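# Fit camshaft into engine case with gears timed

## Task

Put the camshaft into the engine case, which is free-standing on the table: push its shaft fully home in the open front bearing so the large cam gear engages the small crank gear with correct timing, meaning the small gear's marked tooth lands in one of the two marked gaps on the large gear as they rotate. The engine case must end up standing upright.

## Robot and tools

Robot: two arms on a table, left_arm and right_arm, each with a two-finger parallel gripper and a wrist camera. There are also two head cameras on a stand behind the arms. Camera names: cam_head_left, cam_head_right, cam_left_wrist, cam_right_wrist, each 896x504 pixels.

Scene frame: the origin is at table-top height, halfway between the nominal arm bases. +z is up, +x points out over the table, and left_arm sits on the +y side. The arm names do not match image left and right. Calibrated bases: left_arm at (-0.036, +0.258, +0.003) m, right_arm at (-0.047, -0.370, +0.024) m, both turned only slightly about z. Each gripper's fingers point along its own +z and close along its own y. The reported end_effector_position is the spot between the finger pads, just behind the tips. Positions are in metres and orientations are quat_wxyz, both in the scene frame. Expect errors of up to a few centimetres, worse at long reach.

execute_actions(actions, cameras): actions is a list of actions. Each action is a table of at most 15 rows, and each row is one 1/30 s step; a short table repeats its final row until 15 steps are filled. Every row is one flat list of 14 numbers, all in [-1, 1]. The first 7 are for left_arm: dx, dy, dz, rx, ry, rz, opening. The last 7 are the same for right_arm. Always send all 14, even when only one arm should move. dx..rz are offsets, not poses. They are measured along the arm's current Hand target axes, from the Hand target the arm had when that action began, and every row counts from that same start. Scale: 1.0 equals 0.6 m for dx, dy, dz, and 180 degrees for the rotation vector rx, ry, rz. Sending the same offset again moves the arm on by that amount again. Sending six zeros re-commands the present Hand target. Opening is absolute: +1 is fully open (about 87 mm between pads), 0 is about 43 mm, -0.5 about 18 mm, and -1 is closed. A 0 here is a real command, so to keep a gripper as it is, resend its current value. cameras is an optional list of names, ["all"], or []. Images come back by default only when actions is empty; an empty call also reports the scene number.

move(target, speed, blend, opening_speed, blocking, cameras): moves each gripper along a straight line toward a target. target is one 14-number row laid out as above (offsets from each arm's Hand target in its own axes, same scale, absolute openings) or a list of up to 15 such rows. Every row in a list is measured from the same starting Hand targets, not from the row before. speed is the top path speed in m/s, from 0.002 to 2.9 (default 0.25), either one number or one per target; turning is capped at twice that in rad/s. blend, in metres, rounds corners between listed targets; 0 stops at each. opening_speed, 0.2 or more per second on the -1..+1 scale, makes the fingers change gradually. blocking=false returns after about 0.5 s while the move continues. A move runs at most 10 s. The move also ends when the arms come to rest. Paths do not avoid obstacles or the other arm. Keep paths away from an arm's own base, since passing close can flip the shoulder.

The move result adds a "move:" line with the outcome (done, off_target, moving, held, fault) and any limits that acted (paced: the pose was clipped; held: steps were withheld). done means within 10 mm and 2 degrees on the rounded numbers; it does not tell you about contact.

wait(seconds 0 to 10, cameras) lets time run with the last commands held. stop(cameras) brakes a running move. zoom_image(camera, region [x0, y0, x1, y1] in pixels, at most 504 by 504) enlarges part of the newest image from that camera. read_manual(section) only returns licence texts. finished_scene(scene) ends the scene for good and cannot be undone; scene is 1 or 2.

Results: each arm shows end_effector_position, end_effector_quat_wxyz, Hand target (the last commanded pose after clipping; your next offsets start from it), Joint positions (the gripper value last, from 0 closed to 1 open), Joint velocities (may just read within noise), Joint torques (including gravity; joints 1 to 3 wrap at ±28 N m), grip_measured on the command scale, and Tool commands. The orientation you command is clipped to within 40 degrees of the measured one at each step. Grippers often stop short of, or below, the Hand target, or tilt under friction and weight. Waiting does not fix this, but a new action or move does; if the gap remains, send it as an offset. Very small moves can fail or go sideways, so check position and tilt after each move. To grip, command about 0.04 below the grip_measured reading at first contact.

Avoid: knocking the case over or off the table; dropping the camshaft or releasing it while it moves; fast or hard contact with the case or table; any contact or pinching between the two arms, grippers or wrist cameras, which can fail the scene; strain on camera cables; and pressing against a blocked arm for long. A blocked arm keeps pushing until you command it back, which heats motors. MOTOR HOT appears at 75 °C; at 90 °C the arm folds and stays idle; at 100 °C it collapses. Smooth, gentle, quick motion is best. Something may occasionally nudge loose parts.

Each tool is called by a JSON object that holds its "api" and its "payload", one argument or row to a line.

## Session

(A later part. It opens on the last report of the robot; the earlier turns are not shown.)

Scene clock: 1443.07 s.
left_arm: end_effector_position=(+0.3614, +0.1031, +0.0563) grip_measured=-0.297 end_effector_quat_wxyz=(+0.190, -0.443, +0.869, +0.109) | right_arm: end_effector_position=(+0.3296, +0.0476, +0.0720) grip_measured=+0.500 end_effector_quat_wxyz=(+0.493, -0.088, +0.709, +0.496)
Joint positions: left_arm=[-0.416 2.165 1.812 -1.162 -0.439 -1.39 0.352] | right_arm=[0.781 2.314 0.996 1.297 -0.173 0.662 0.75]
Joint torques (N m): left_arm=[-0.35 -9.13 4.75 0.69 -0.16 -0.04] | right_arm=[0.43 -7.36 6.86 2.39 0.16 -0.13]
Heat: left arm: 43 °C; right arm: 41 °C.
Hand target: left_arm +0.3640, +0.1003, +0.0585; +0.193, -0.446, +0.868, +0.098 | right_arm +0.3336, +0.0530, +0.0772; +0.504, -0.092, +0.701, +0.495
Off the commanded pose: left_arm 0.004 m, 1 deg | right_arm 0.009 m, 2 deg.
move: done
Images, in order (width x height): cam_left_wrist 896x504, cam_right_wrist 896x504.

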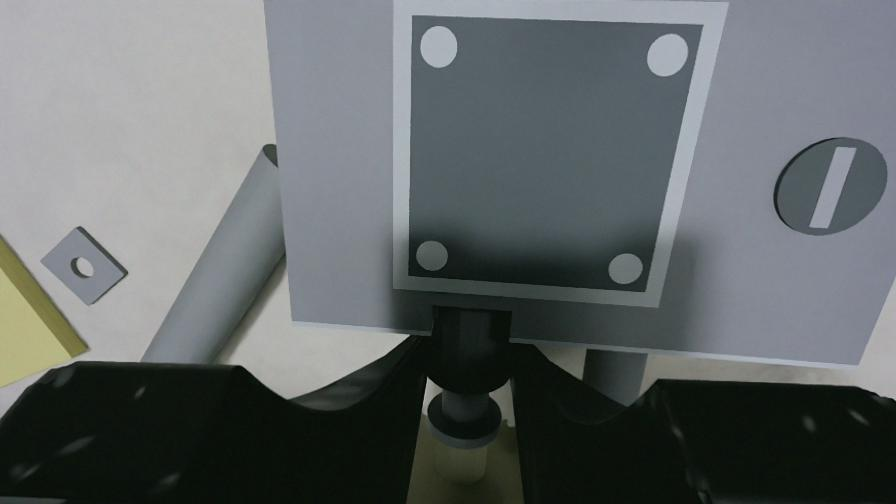

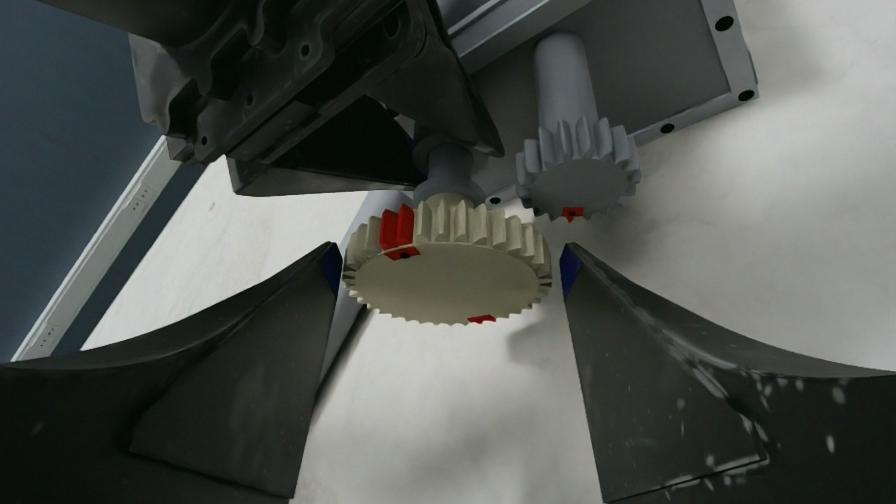

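{"api": "move", "payload": {
  "target": [0,0,0,0,0,0,-0.6,0,0,0,0,0,0,0.25],
  "opening_speed": 0.3,
  "cameras": ["cam_right_wrist"]
}}

Scene clock: 1449.57 s.
left_arm: end_effector_position=(+0.3614, +0.1031, +0.0563) grip_measured=-0.297 end_effector_quat_wxyz=(+0.190, -0.443, +0.869, +0.109) | right_arm: end_effector_position=(+0.3291, +0.0480, +0.0724) grip_measured=+0.380 end_effector_quat_wxyz=(+0.493, -0.089, +0.708, +0.497)
Joint positions: left_arm=[-0.416 2.165 1.812 -1.162 -0.439 -1.39 0.352] | right_arm=[0.781 2.314 0.996 1.298 -0.175 0.662 0.69]
Joint torques (N m): left_arm=[-0.39 -9.16 4.71 0.68 -0.15 -0.03] | right_arm=[0.39 -7.39 6.84 2.36 0.22 -0.15]
Heat: left arm: 43 °C; right arm: 40 °C.
Hand target: left_arm +0.3640, +0.1004, +0.0585; +0.193, -0.446, +0.868, +0.098 | right_arm +0.3336, +0.0530, +0.0772; +0.504, -0.092, +0.701, +0.495
Off the commanded pose: left_arm 0.004 m, 1 deg | right_arm 0.008 m, 2 deg.
move: done
Images, in order (width x height): cam_right_wrist 896x504.

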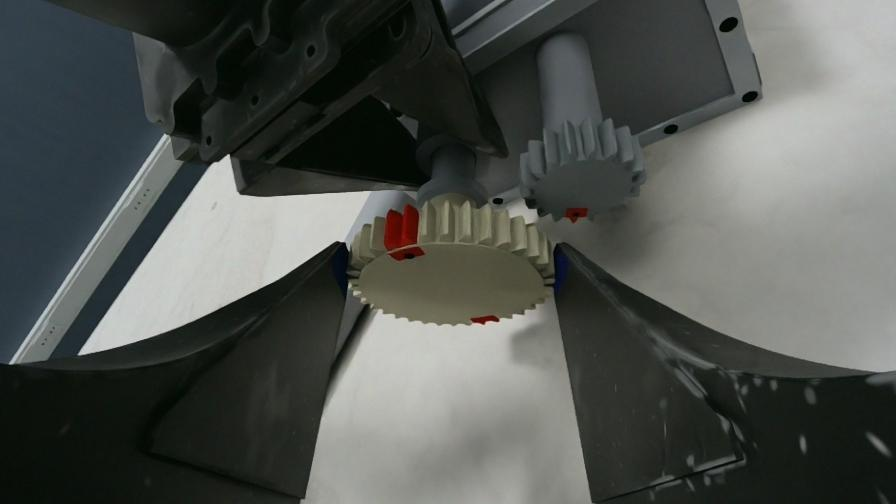

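{"api": "move", "payload": {
  "target": [0,0,0,0,0,0,-0.6,0,0,0,0,0,-0.333,0.25],
  "speed": 0.2,
  "cameras": ["cam_right_wrist","cam_left_wrist"]
}}

Scene clock: 1460.80 s.
left_arm: end_effector_position=(+0.3645, +0.1034, +0.0565) grip_measured=-0.298 end_effector_quat_wxyz=(+0.195, -0.449, +0.866, +0.106) | right_arm: end_effector_position=(+0.3278, +0.0571, +0.0735) grip_measured=+0.380 end_effector_quat_wxyz=(+0.680, -0.431, +0.560, +0.197)
Joint positions: left_arm=[-0.414 2.165 1.812 -1.152 -0.442 -1.399 0.351] | right_arm=[0.893 2.308 0.996 1.314 -0.086 -0.374 0.69]
Joint torques (N m): left_arm=[-0.58 -9.16 4.75 0.6 -0.13 0.05] | right_arm=[-0.24 -8.79 4.83 2.15 0.32 -0.2]
Heat: left arm: 43 °C; right arm: 39 °C.
Hand target: left_arm +0.3640, +0.1004, +0.0585; +0.193, -0.446, +0.868, +0.098 | right_arm +0.3336, +0.0530, +0.0772; +0.684, -0.430, +0.561, +0.177
Off the commanded pose: left_arm 0.004 m, 1 deg | right_arm 0.008 m, 2 deg.
move: done
Images, in order (width x height): cam_left_wrist 896x504, cam_right_wrist 896x504.

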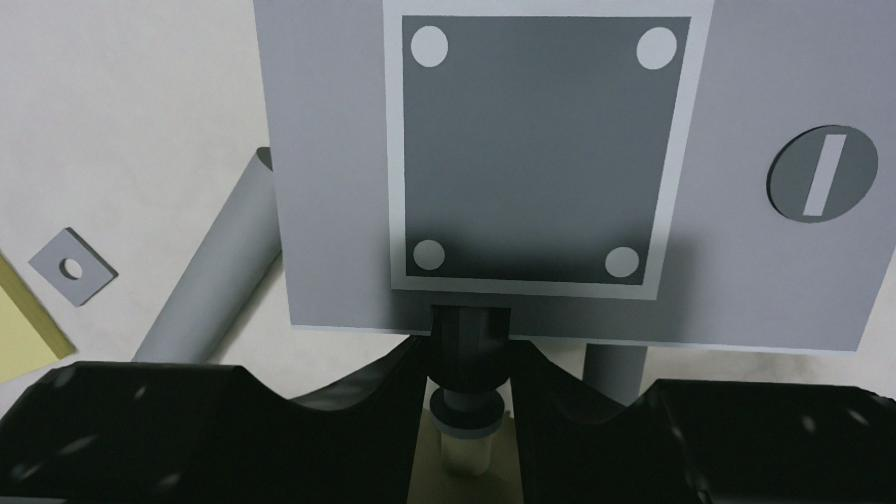

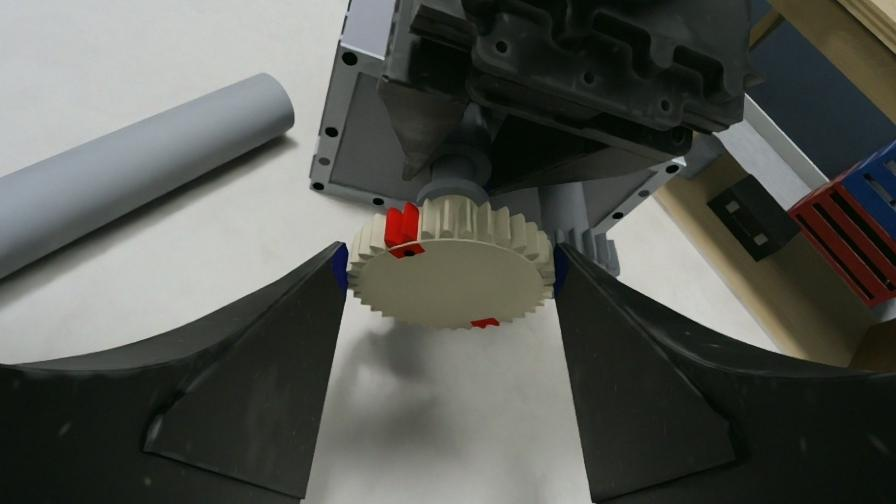

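{"api": "move", "payload": {
  "target": [0,0,0,0,0,0,-0.6,0,0,0,0,0,-0.094,0.25],
  "speed": 0.2,
  "cameras": ["cam_right_wrist"]
}}

Scene clock: 1476.63 s.
left_arm: end_effector_position=(+0.3652, +0.1020, +0.0564) grip_measured=-0.298 end_effector_quat_wxyz=(+0.194, -0.451, +0.865, +0.102) | right_arm: end_effector_position=(+0.3271, +0.0574, +0.0725) grip_measured=+0.380 end_effector_quat_wxyz=(+0.693, -0.514, +0.497, +0.095)
Joint positions: left_arm=[-0.414 2.165 1.812 -1.148 -0.437 -1.404 0.351] | right_arm=[0.921 2.311 0.996 1.292 -0.059 -0.668 0.69]
Joint torques (N m): left_arm=[-0.59 -9.16 4.74 0.58 -0.18 0.1] | right_arm=[-0.4 -7.64 4.86 2.59 0.35 -0.21]
Heat: left arm: 43 °C; right arm: 38 °C.
Hand target: left_arm +0.3640, +0.1004, +0.0585; +0.193, -0.446, +0.868, +0.098 | right_arm +0.3336, +0.0531, +0.0774; +0.703, -0.508, +0.492, +0.074
Off the commanded pose: left_arm 0.003 m, 1 deg | right_arm 0.009 m, 3 deg.
move: off_target (right_arm)
Images, in order (width x height): cam_right_wrist 896x504.

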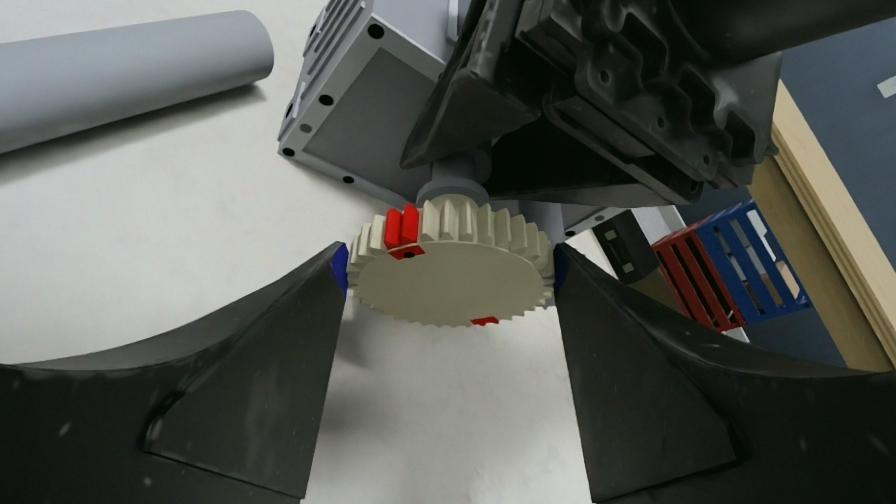

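{"api": "move", "payload": {
  "target": [
    [0,0,0,0,0,0,-0.6,0,0,0,0,0,0,1],
    [0,0,0,0,0,0,-0.6,0,0,-0.2,0,0,0,1],
    [0,0,0,0,0,0,-0.6,-0.048,0.012,-0.18,0.298,-0.139,0.67,-1],
    [0,0,0,0,0,0,-0.6,-0.048,0.012,-0.142,0.298,-0.139,0.67,-1]
  ],
  "speed": [0.1,0.15,0.35,0.15],
  "blend": [0,0.02,0.02,0],
  "opening_speed": 1.0,
  "cameras": ["cam_right_wrist"]
}}

{"api": "zoom_image", "payload": {
  "camera": "cam_right_wrist",
  "region": [330, 40, 530, 290]
}}

Scene clock: 1502.97 s.
left_arm: end_effector_position=(+0.3652, +0.1020, +0.0564) grip_measured=-0.298 end_effector_quat_wxyz=(+0.194, -0.451, +0.865, +0.102) | right_arm: end_effector_position=(+0.2572, -0.0005, +0.0886) grip_measured=-1.000 end_effector_quat_wxyz=(+0.483, +0.476, +0.531, +0.508)
Joint positions: left_arm=[-0.414 2.165 1.812 -1.148 -0.437 -1.404 0.351] | right_arm=[1.214 2.288 0.773 1.478 1.09 1.574 0]
Joint torques (N m): left_arm=[-0.59 -9.14 4.74 0.58 -0.17 0.1] | right_arm=[-0.73 -6.23 4.98 2.1 0.12 -0.05]
Heat: left arm: 43 °C; right arm: 40 °C.
Hand target: left_arm +0.3640, +0.1004, +0.0585; +0.193, -0.446, +0.868, +0.098 | right_arm +0.2622, +0.0007, +0.0948; +0.483, +0.481, +0.518, +0.517
Off the commanded pose: left_arm 0.003 m, 1 deg | right_arm 0.008 m, 2 deg.
move: done; blend cut to 0 m at target 3; target 3's new opening was sent with right_arm's hand 0.017 m and 5 deg from that target
Images, in order (width x height): cam_right_wrist 896x504.

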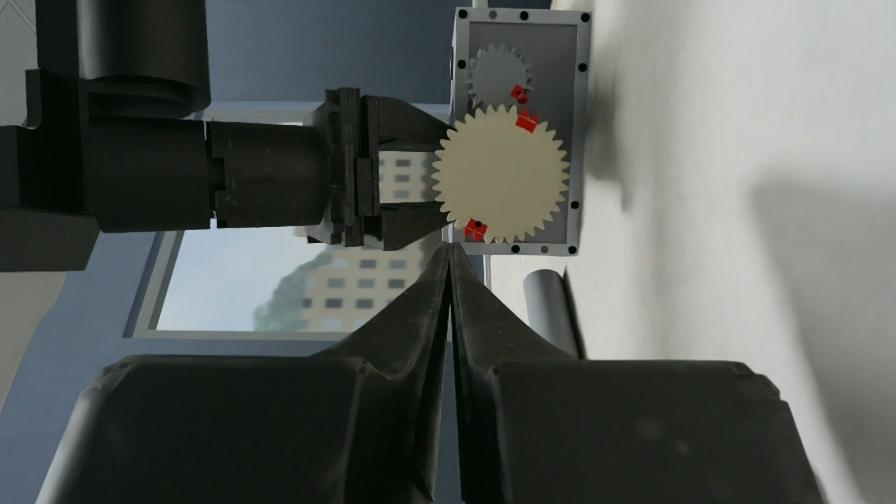

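Scaled by 2.016 from the camera's 896x504 image, which has a finer 1280x720 frame.

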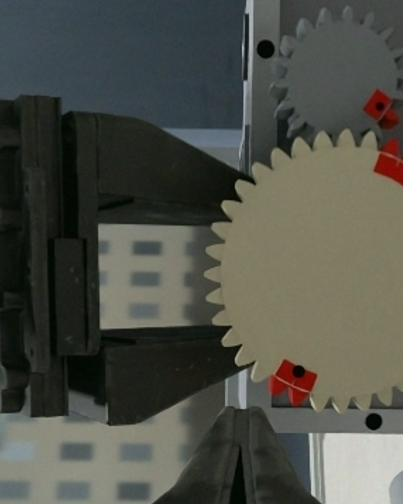

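Superb frontal view.

{"api": "zoom_image", "payload": {
  "camera": "cam_right_wrist",
  "region": [425, 30, 605, 260]
}}

{"api": "zoom_image", "payload": {
  "camera": "cam_right_wrist",
  "region": [455, 35, 575, 145]
}}

Scaled by 2.191 from the camera's 896x504 image, which has a finer 1280x720 frame.

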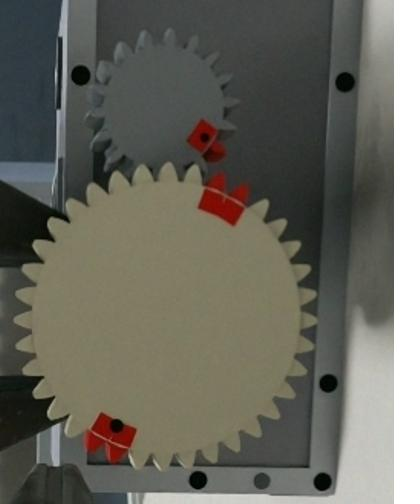

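Scaled by 4.200 from the camera's 896x504 image, which has a finer 1280x720 frame.

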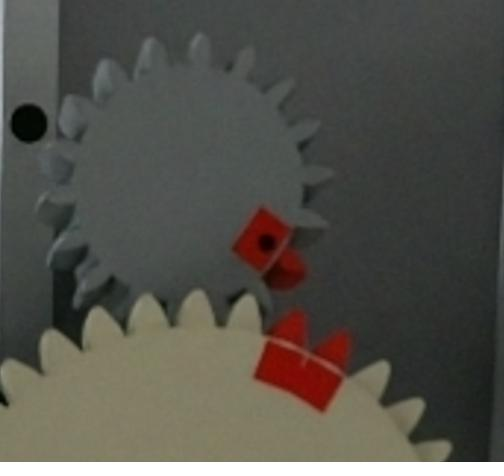

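{"api": "move", "payload": {
  "target": [
    [0,0,0,0,0,0,-0.6,-0.06,0,-0.03,0,0,0,-1],
    [0,0,0,0,0,0,-0.6,-0.055,-0.029,0.0,-0.309,0.127,-0.696,1],
    [0,0,0,0,0,0,-0.6,-0.033,-0.029,0.024,-0.309,0.127,-0.696,1],
    [0,0,0,0,0,0,-0.6,0.06,-0.029,0.107,-0.309,0.127,-0.696,1]
  ],
  "speed": [0.2,0.4,0.15,0.08],
  "blend": [0.02,0,0.01,0],
  "cameras": ["cam_right_wrist"]
}}

Scene clock: 1568.77 s.
left_arm: end_effector_position=(+0.3652, +0.1020, +0.0564) grip_measured=-0.298 end_effector_quat_wxyz=(+0.194, -0.451, +0.865, +0.102) | right_arm: end_effector_position=(+0.3186, +0.0371, +0.0691) grip_measured=+0.981 end_effector_quat_wxyz=(+0.695, -0.534, +0.479, +0.044)
Joint positions: left_arm=[-0.414 2.165 1.812 -1.148 -0.437 -1.404 0.351] | right_arm=[0.93 2.291 0.904 1.358 -0.015 -0.777 0.991]
Joint torques (N m): left_arm=[-0.59 -9.18 4.74 0.57 -0.17 0.1] | right_arm=[-0.44 -7.15 6.37 2.49 0.02 -0.01]
Heat: left arm: 44 °C; right arm: 37 °C.
Hand target: left_arm +0.3640, +0.1004, +0.0585; +0.193, -0.446, +0.868, +0.098 | right_arm +0.3237, +0.0411, +0.0773; +0.706, -0.529, +0.469, +0.042
Off the commanded pose: left_arm 0.003 m, 1 deg | right_arm 0.010 m, 2 deg.
move: done; blend cut to 0.0098 m at target 3; target 2's new opening was sent with right_arm's hand 0.013 m and 6 deg from that target
Images, in order (width x height): cam_right_wrist 896x504.

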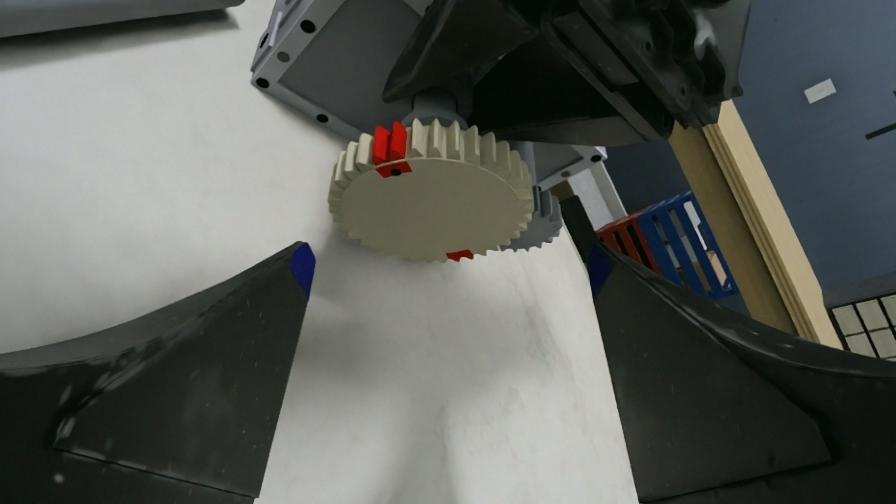

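{"api": "move", "payload": {
  "target": [
    [0,0,0,0,0,0,-0.6,0,0.008,0.026,0,0,0,1],
    [0,0,0,0,0,0,-0.6,0,0.008,0.026,0,0,0,0.25]
  ],
  "speed": 0.08,
  "opening_speed": 0.6,
  "cameras": ["cam_right_wrist"]
}}

Scene clock: 1575.30 s.
left_arm: end_effector_position=(+0.3652, +0.1020, +0.0564) grip_measured=-0.298 end_effector_quat_wxyz=(+0.194, -0.451, +0.865, +0.102) | right_arm: end_effector_position=(+0.3279, +0.0489, +0.0638) grip_measured=+0.394 end_effector_quat_wxyz=(+0.693, -0.536, +0.480, +0.044)
Joint positions: left_arm=[-0.414 2.165 1.812 -1.148 -0.437 -1.404 0.351] | right_arm=[0.93 2.331 0.976 1.319 -0.015 -0.777 0.697]
Joint torques (N m): left_arm=[-0.61 -9.17 4.72 0.58 -0.18 0.09] | right_arm=[0.29 -7.38 6.68 2.57 0.11 0.02]
Heat: left arm: 44 °C; right arm: 37 °C.
Hand target: left_arm +0.3640, +0.1004, +0.0585; +0.193, -0.446, +0.868, +0.098 | right_arm +0.3306, +0.0555, +0.0739; +0.706, -0.529, +0.469, +0.042
Off the commanded pose: left_arm 0.003 m, 1 deg | right_arm 0.012 m, 2 deg.
move: off_target (right_arm); target 2's new opening was sent with right_arm's hand 0.011 m and 2 deg from that target
Images, in order (width x height): cam_right_wrist 896x504.

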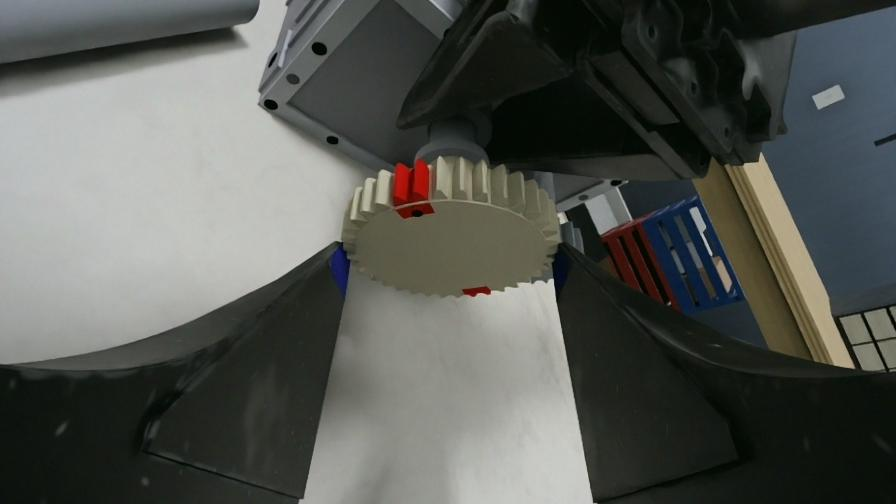

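{"api": "move", "payload": {
  "target": [0,0,0,0,0,0,-0.6,-0.008,0.00,0,0,0,0.031,0.25],
  "speed": 0.1,
  "cameras": ["cam_right_wrist"]
}}

{"api": "zoom_image", "payload": {
  "camera": "cam_right_wrist",
  "region": [330, 120, 630, 320]
}}

Scene clock: 1581.70 s.
left_arm: end_effector_position=(+0.3651, +0.1021, +0.0564) grip_measured=-0.298 end_effector_quat_wxyz=(+0.194, -0.450, +0.866, +0.102) | right_arm: end_effector_position=(+0.3264, +0.0502, +0.0629) grip_measured=+0.394 end_effector_quat_wxyz=(+0.692, -0.520, +0.496, +0.067)
Joint positions: left_arm=[-0.414 2.165 1.812 -1.148 -0.437 -1.4 0.351] | right_arm=[0.93 2.331 0.976 1.322 -0.015 -0.713 0.697]
Joint torques (N m): left_arm=[-0.59 -9.16 4.7 0.58 -0.17 0.06] | right_arm=[0.35 -9.03 6.32 2.31 0.12 0.33]
Heat: left arm: 44 °C; right arm: 37 °C.
Hand target: left_arm +0.3640, +0.1004, +0.0585; +0.193, -0.446, +0.868, +0.098 | right_arm +0.3279, +0.0576, +0.0772; +0.703, -0.506, +0.494, +0.076
Off the commanded pose: left_arm 0.003 m, 1 deg | right_arm 0.016 m, 2 deg.
move: off_target (right_arm)
Images, in order (width x height): cam_right_wrist 896x504.

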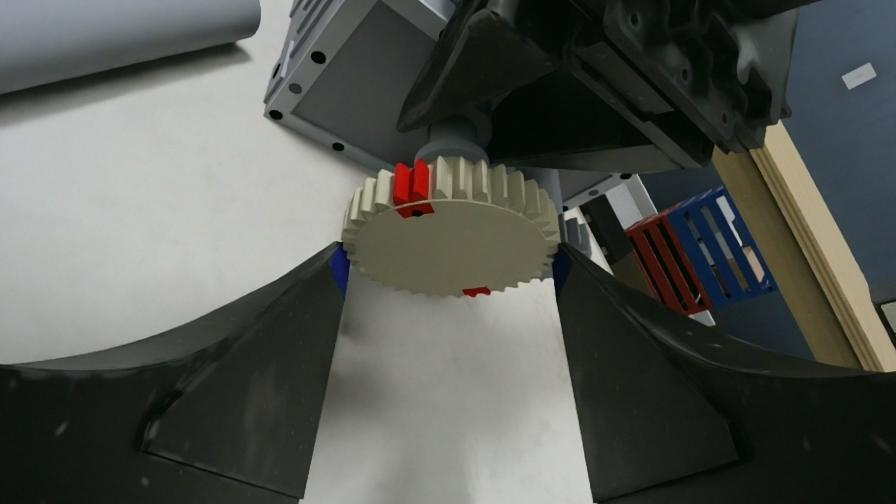

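Scaled by 1.680 from the camera's 896x504 image, which has a finer 1280x720 frame.

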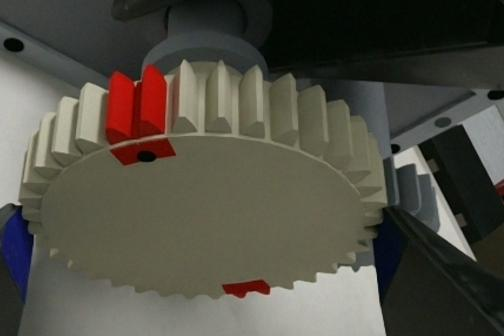

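{"api": "move", "payload": {
  "target": [0,0,0,0,0,0,-0.6,0,0.00,0,0,0,0.014,0.25],
  "speed": 0.1
}}

Scene clock: 1590.57 s.
left_arm: end_effector_position=(+0.3651, +0.1023, +0.0564) grip_measured=-0.298 end_effector_quat_wxyz=(+0.194, -0.449, +0.866, +0.103) | right_arm: end_effector_position=(+0.3255, +0.0512, +0.0628) grip_measured=+0.394 end_effector_quat_wxyz=(+0.692, -0.508, +0.506, +0.081)
Joint positions: left_arm=[-0.414 2.165 1.812 -1.148 -0.438 -1.397 0.351] | right_arm=[0.93 2.331 0.977 1.325 -0.015 -0.671 0.697]
Joint torques (N m): left_arm=[-0.58 -9.17 4.72 0.58 -0.17 0.04] | right_arm=[0.12 -9.28 6.32 2.27 0.1 0.36]
Heat: left arm: 44 °C; right arm: 36 °C.
Hand target: left_arm +0.3640, +0.1004, +0.0585; +0.193, -0.446, +0.868, +0.098 | right_arm +0.3279, +0.0576, +0.0772; +0.701, -0.495, +0.505, +0.092
Off the commanded pose: left_arm 0.003 m, 1 deg | right_arm 0.016 m, 2 deg.
move: off_target (right_arm)

{"api": "move", "payload": {
  "target": [0,0,0,0,0,0,-0.6,0,0.00,0.018,0,0,0,0.25],
  "speed": 0.04,
  "cameras": ["cam_right_wrist","cam_left_wrist"]
}}

{"api": "zoom_image", "payload": {
  "camera": "cam_left_wrist",
  "region": [400, 300, 540, 500]
}}

{"api": "zoom_image", "payload": {
  "camera": "cam_right_wrist",
  "region": [330, 120, 630, 320]
}}

Scene clock: 1596.30 s.
left_arm: end_effector_position=(+0.3669, +0.1051, +0.0565) grip_measured=-0.298 end_effector_quat_wxyz=(+0.199, -0.449, +0.865, +0.106) | right_arm: end_effector_position=(+0.3301, +0.0559, +0.0639) grip_measured=+0.394 end_effector_quat_wxyz=(+0.689, -0.507, +0.512, +0.082)
Joint positions: left_arm=[-0.411 2.165 1.811 -1.144 -0.45 -1.396 0.351] | right_arm=[0.93 2.331 1.008 1.285 -0.01 -0.662 0.697]
Joint torques (N m): left_arm=[-0.8 -9.17 4.89 0.54 -0.05 0.02] | right_arm=[0.09 -8.03 8.14 2.35 0.06 0.26]
Heat: left arm: 44 °C; right arm: 36 °C.
Hand target: left_arm +0.3640, +0.1004, +0.0585; +0.193, -0.446, +0.868, +0.098 | right_arm +0.3346, +0.0661, +0.0772; +0.701, -0.495, +0.505, +0.092
Off the commanded pose: left_arm 0.006 m, 1 deg | right_arm 0.017 m, 2 deg.
move: off_target (right_arm)
Images, in order (width x height): cam_left_wrist 896x504, cam_right_wrist 896x504.

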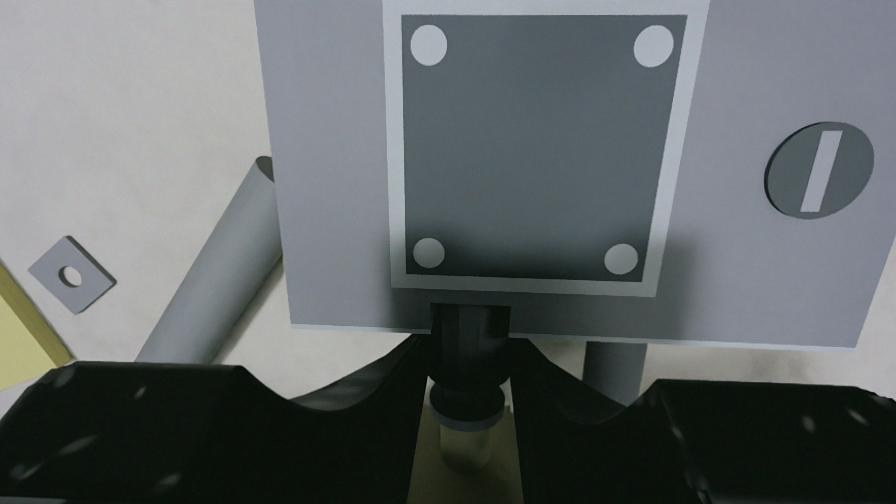

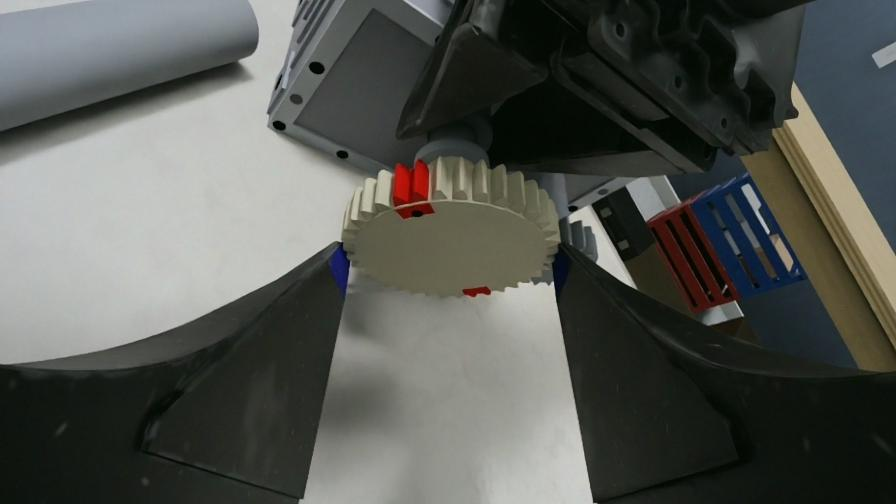

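Scaled by 2.520 from the camera's 896x504 image, which has a finer 1280x720 frame.

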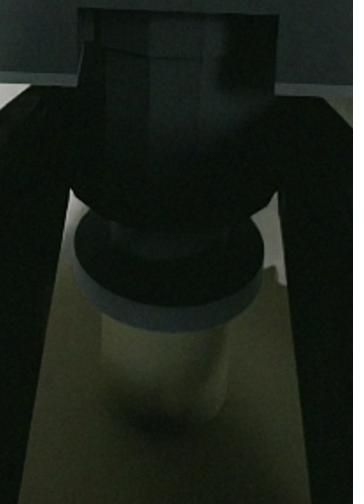

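Scaled by 1.680 from the camera's 896x504 image, which has a finer 1280x720 frame.

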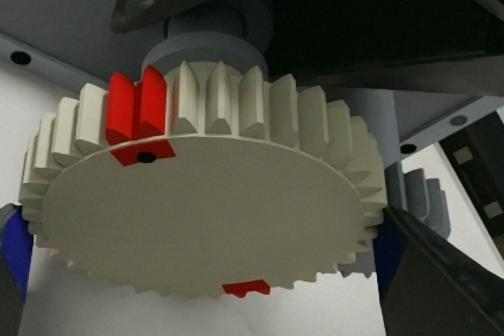

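{"api": "move", "payload": {
  "target": [-0.006,0.0,0.002,0,0,0,-0.6,0,0.00,0.018,0,0,0,0.25],
  "speed": 0.04,
  "cameras": ["cam_right_wrist","cam_left_wrist"]
}}

{"api": "zoom_image", "payload": {
  "camera": "cam_left_wrist",
  "region": [400, 300, 540, 500]
}}

{"api": "zoom_image", "payload": {
  "camera": "cam_right_wrist",
  "region": [330, 120, 630, 320]
}}

Scene clock: 1601.67 s.
left_arm: end_effector_position=(+0.3718, +0.1123, +0.0567) grip_measured=-0.298 end_effector_quat_wxyz=(+0.205, -0.452, +0.862, +0.108) | right_arm: end_effector_position=(+0.3362, +0.0632, +0.0642) grip_measured=+0.394 end_effector_quat_wxyz=(+0.687, -0.507, +0.514, +0.082)
Joint positions: left_arm=[-0.395 2.165 1.809 -1.133 -0.46 -1.386 0.351] | right_arm=[0.93 2.344 1.054 1.246 -0.009 -0.66 0.697]
Joint torques (N m): left_arm=[-1.33 -9.11 5.29 0.47 0.06 0.02] | right_arm=[0.21 -7.57 8.75 2.47 0.04 0.26]
Heat: left arm: 44 °C; right arm: 37 °C.
Hand target: left_arm +0.3662, +0.1035, +0.0590; +0.193, -0.446, +0.868, +0.098 | right_arm +0.3413, +0.0746, +0.0772; +0.701, -0.495, +0.505, +0.092
Off the commanded pose: left_arm 0.011 m, 2 deg | right_arm 0.018 m, 3 deg.
move: off_target (left_arm, right_arm)
Images, in order (width x height): cam_left_wrist 896x504, cam_right_wrist 896x504.

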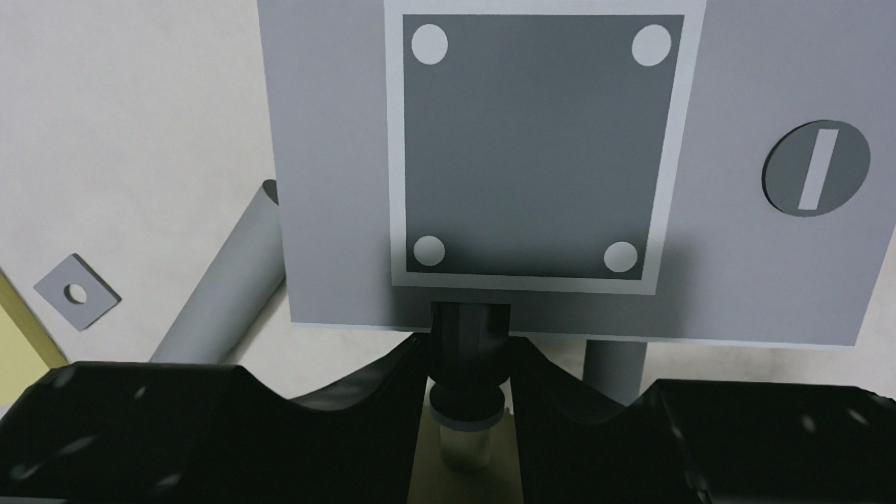

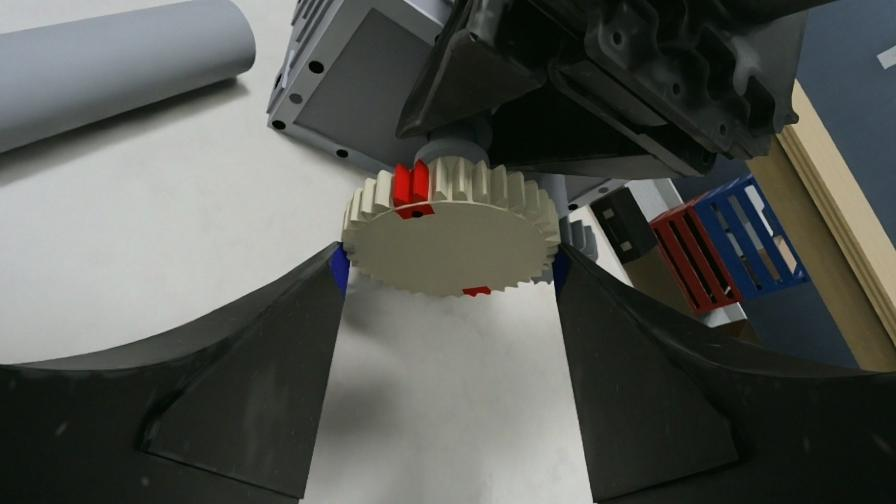

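Scaled by 2.520 from the camera's 896x504 image, which has a finer 1280x720 frame.

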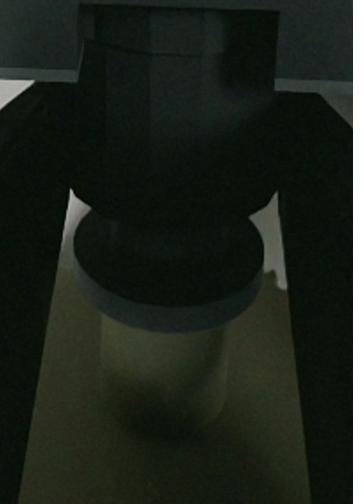

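Scaled by 1.680 from the camera's 896x504 image, which has a finer 1280x720 frame.

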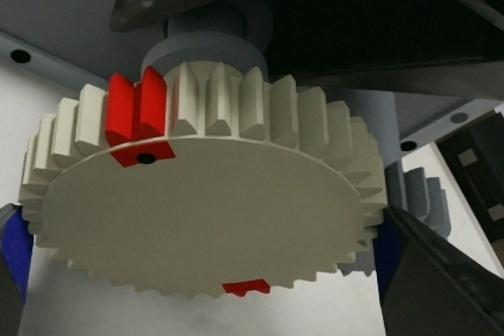

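{"api": "execute_actions", "payload": {
  "actions": []
}}

{"api": "zoom_image", "payload": {
  "camera": "cam_left_wrist",
  "region": [300, 200, 700, 500]
}}

{"api": "zoom_image", "payload": {
  "camera": "cam_right_wrist",
  "region": [300, 100, 700, 400]
}}

Scene clock: 1626.53 s.
left_arm: end_effector_position=(+0.3718, +0.1123, +0.0567) grip_measured=-0.298 end_effector_quat_wxyz=(+0.205, -0.452, +0.862, +0.108) | right_arm: end_effector_position=(+0.3362, +0.0632, +0.0642) grip_measured=+0.394 end_effector_quat_wxyz=(+0.687, -0.507, +0.514, +0.082)
Joint positions: left_arm=[-0.395 2.165 1.809 -1.133 -0.46 -1.386 0.351] | right_arm=[0.93 2.344 1.054 1.246 -0.009 -0.66 0.697]
Joint velocities: within noise
Joint torques (N m): left_arm=[-1.33 -9.13 5.27 0.47 0.06 0.02] | right_arm=[0.06 -7.56 8.83 2.45 0.05 0.28]
Heat: left arm: 44 °C; right arm: 37 °C.
Hand target: left_arm +0.3662, +0.1035, +0.0590; +0.193, -0.446, +0.868, +0.098 | right_arm +0.3413, +0.0746, +0.0772; +0.701, -0.495, +0.505, +0.092
Tool commands: left_gripper/opening=-0.6 right_gripper/opening=+0.25
Off the commanded pose: left_arm 0.011 m, 2 deg | right_arm 0.018 m, 3 deg.

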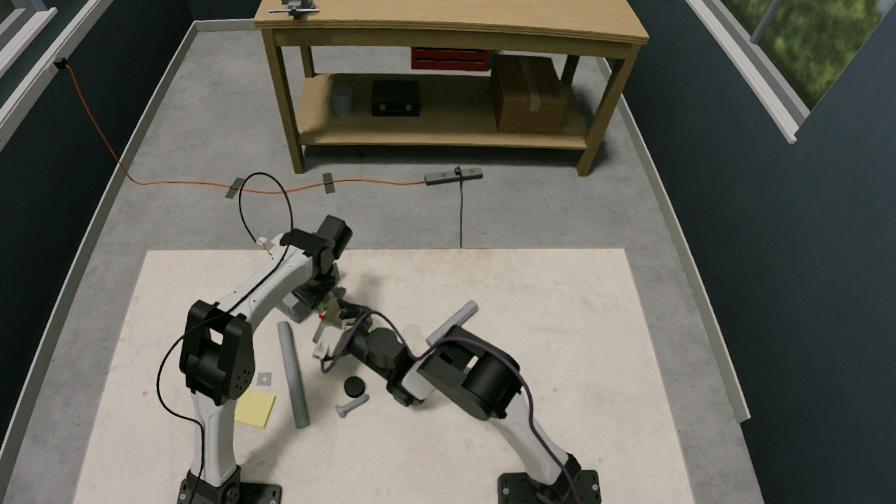

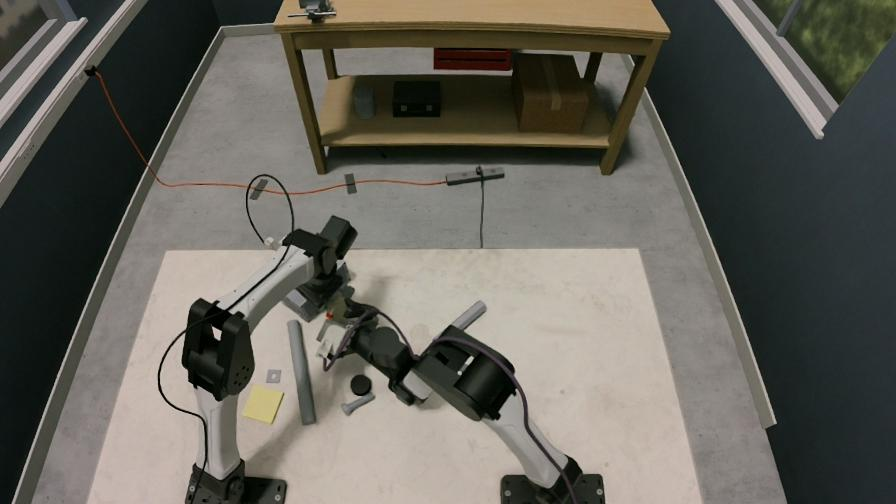

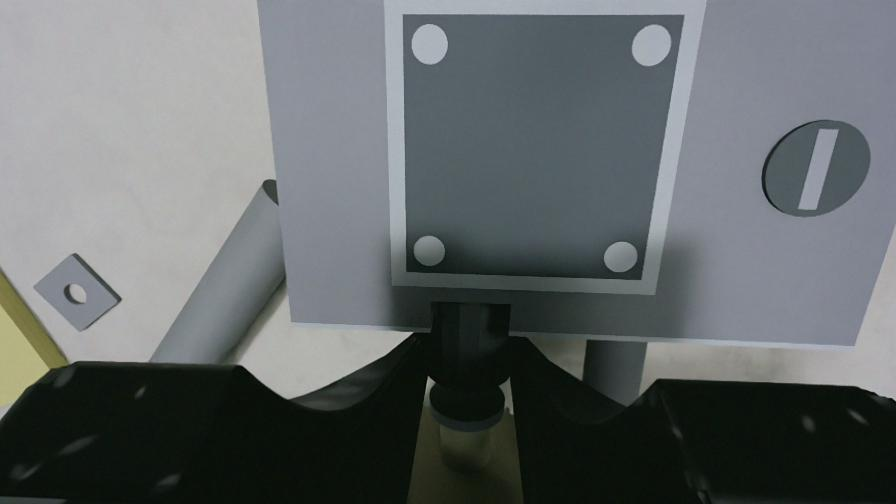

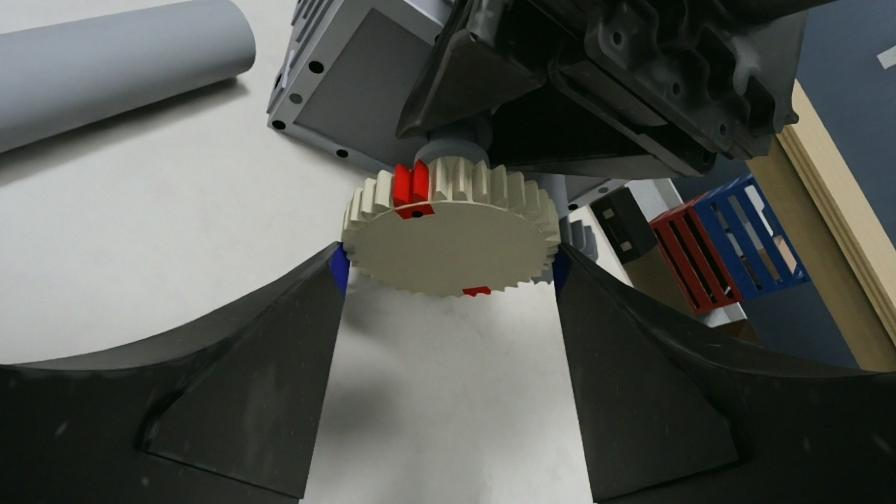

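Scaled by 1.260 from the camera's 896x504 image, which has a finer 1280x720 frame.

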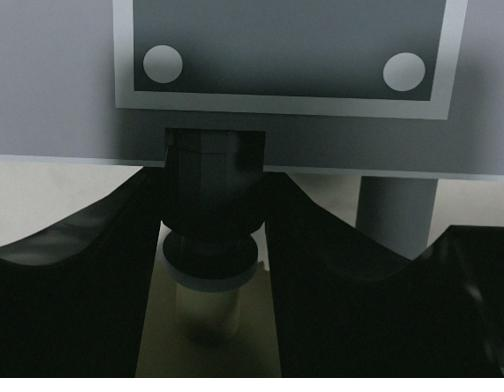

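Scaled by 1.260 from the camera's 896x504 image, which has a finer 1280x720 frame.

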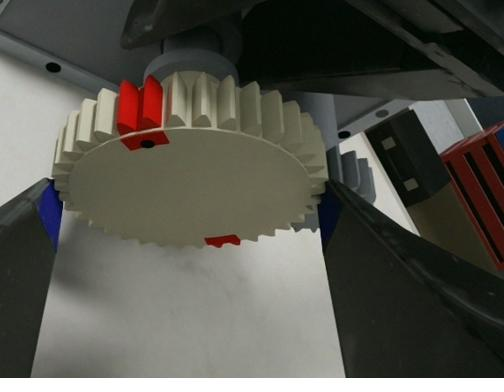

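{"api": "move", "payload": {
  "target": [
    [0.012,0,-0.0056,0,0,0,-0.6,0,0,0.01,0,0,0,0.25],
    [0.012,0,-0.0056,0,0,0,-0.6,0,0,0.012,0,0,0.016,0.25],
    [0.012,0,-0.0056,0,0,0,-0.6,0,0,0.014,0,0,-0.016,0.25],
    [0.012,0,-0.0056,0,0,0,-0.6,0,0,0.016,0,0,0.016,0.25],
    [0.012,0,-0.0056,0,0,0,-0.6,0,0,0.016,0,0,0,0.25]
  ],
  "speed": 0.06,
  "blend": 0.02,
  "cameras": ["cam_left_wrist","cam_right_wrist"]
}}

{"api": "zoom_image", "payload": {
  "camera": "cam_left_wrist",
  "region": [300, 200, 700, 500]
}}

{"api": "zoom_image", "payload": {
  "camera": "cam_right_wrist",
  "region": [300, 100, 700, 400]
}}

Scene clock: 1638.17 s.
left_arm: end_effector_position=(+0.3759, +0.1183, +0.0568) grip_measured=-0.298 end_effector_quat_wxyz=(+0.222, -0.452, +0.856, +0.118) | right_arm: end_effector_position=(+0.3407, +0.0700, +0.0642) grip_measured=+0.394 end_effector_quat_wxyz=(+0.686, -0.502, +0.519, +0.089)
Joint positions: left_arm=[-0.395 2.165 1.802 -1.12 -0.501 -1.389 0.351] | right_arm=[0.93 2.359 1.094 1.223 -0.01 -0.64 0.697]
Joint torques (N m): left_arm=[-2.74 -9.42 5.44 0.28 0.45 -0.13] | right_arm=[0.14 -7.43 9.58 2.42 0.06 0.03]
Heat: left arm: 44 °C; right arm: 37 °C.
Hand target: left_arm +0.3616, +0.0970, +0.0590; +0.193, -0.446, +0.868, +0.098 | right_arm +0.3472, +0.0821, +0.0772; +0.701, -0.495, +0.505, +0.092
Off the commanded pose: left_arm 0.026 m, 4 deg | right_arm 0.019 m, 3 deg.
move: off_target (left_arm, right_arm); blend cut to 0.004 m at target 1, 0.0126 m at target 2, 0.0126 m at target 4
Images, in order (width x height): cam_left_wrist 896x504, cam_right_wrist 896x504.

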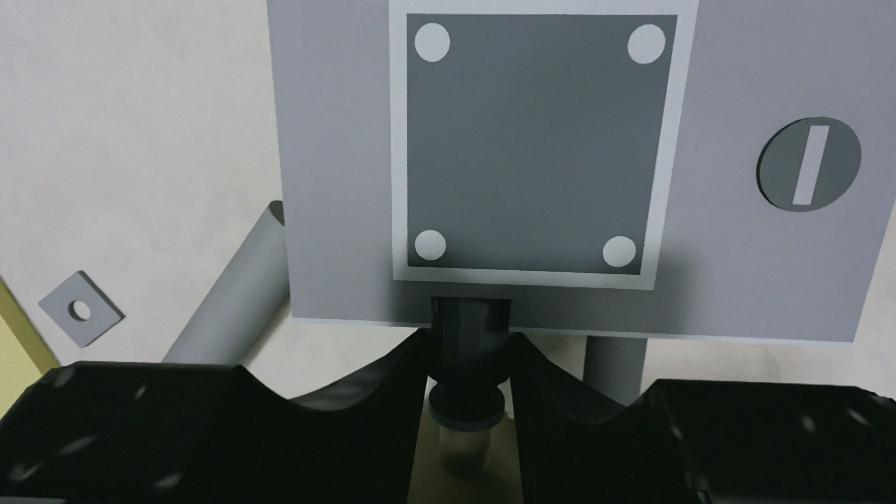

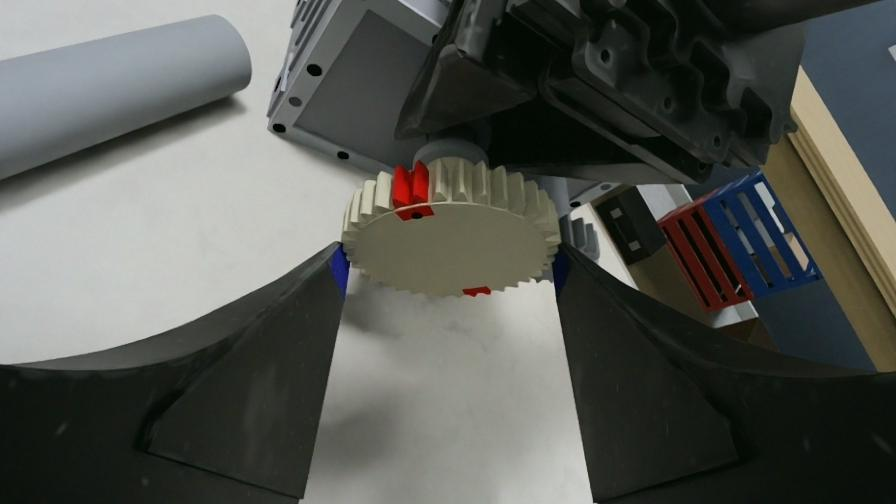

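Scaled by 1.260 from the camera's 896x504 image, which has a finer 1280x720 frame.

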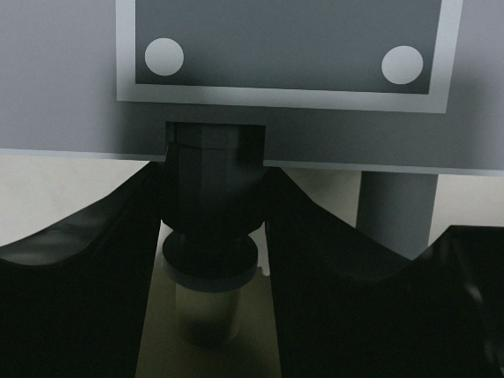

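Scaled by 1.260 from the camera's 896x504 image, which has a finer 1280x720 frame.

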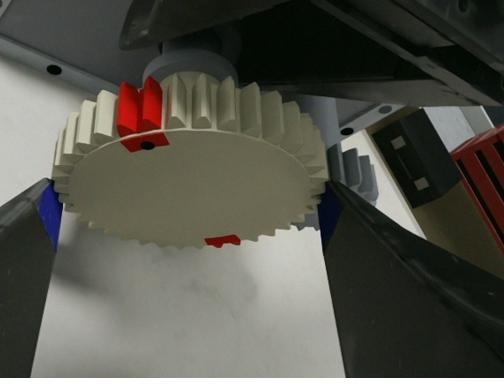

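{"api": "zoom_image", "payload": {
  "camera": "cam_right_wrist",
  "region": [480, 160, 640, 320]
}}

{"api": "zoom_image", "payload": {
  "camera": "cam_left_wrist",
  "region": [400, 340, 540, 500]
}}

Scaled by 3.150 from the camera's 896x504 image, which has a finer 1280x720 frame.

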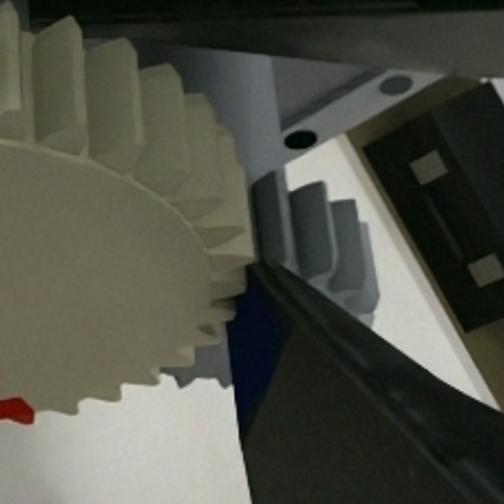

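Scaled by 3.150 from the camera's 896x504 image, which has a finer 1280x720 frame.

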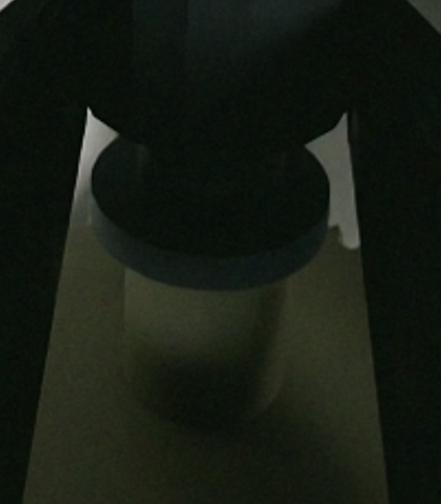

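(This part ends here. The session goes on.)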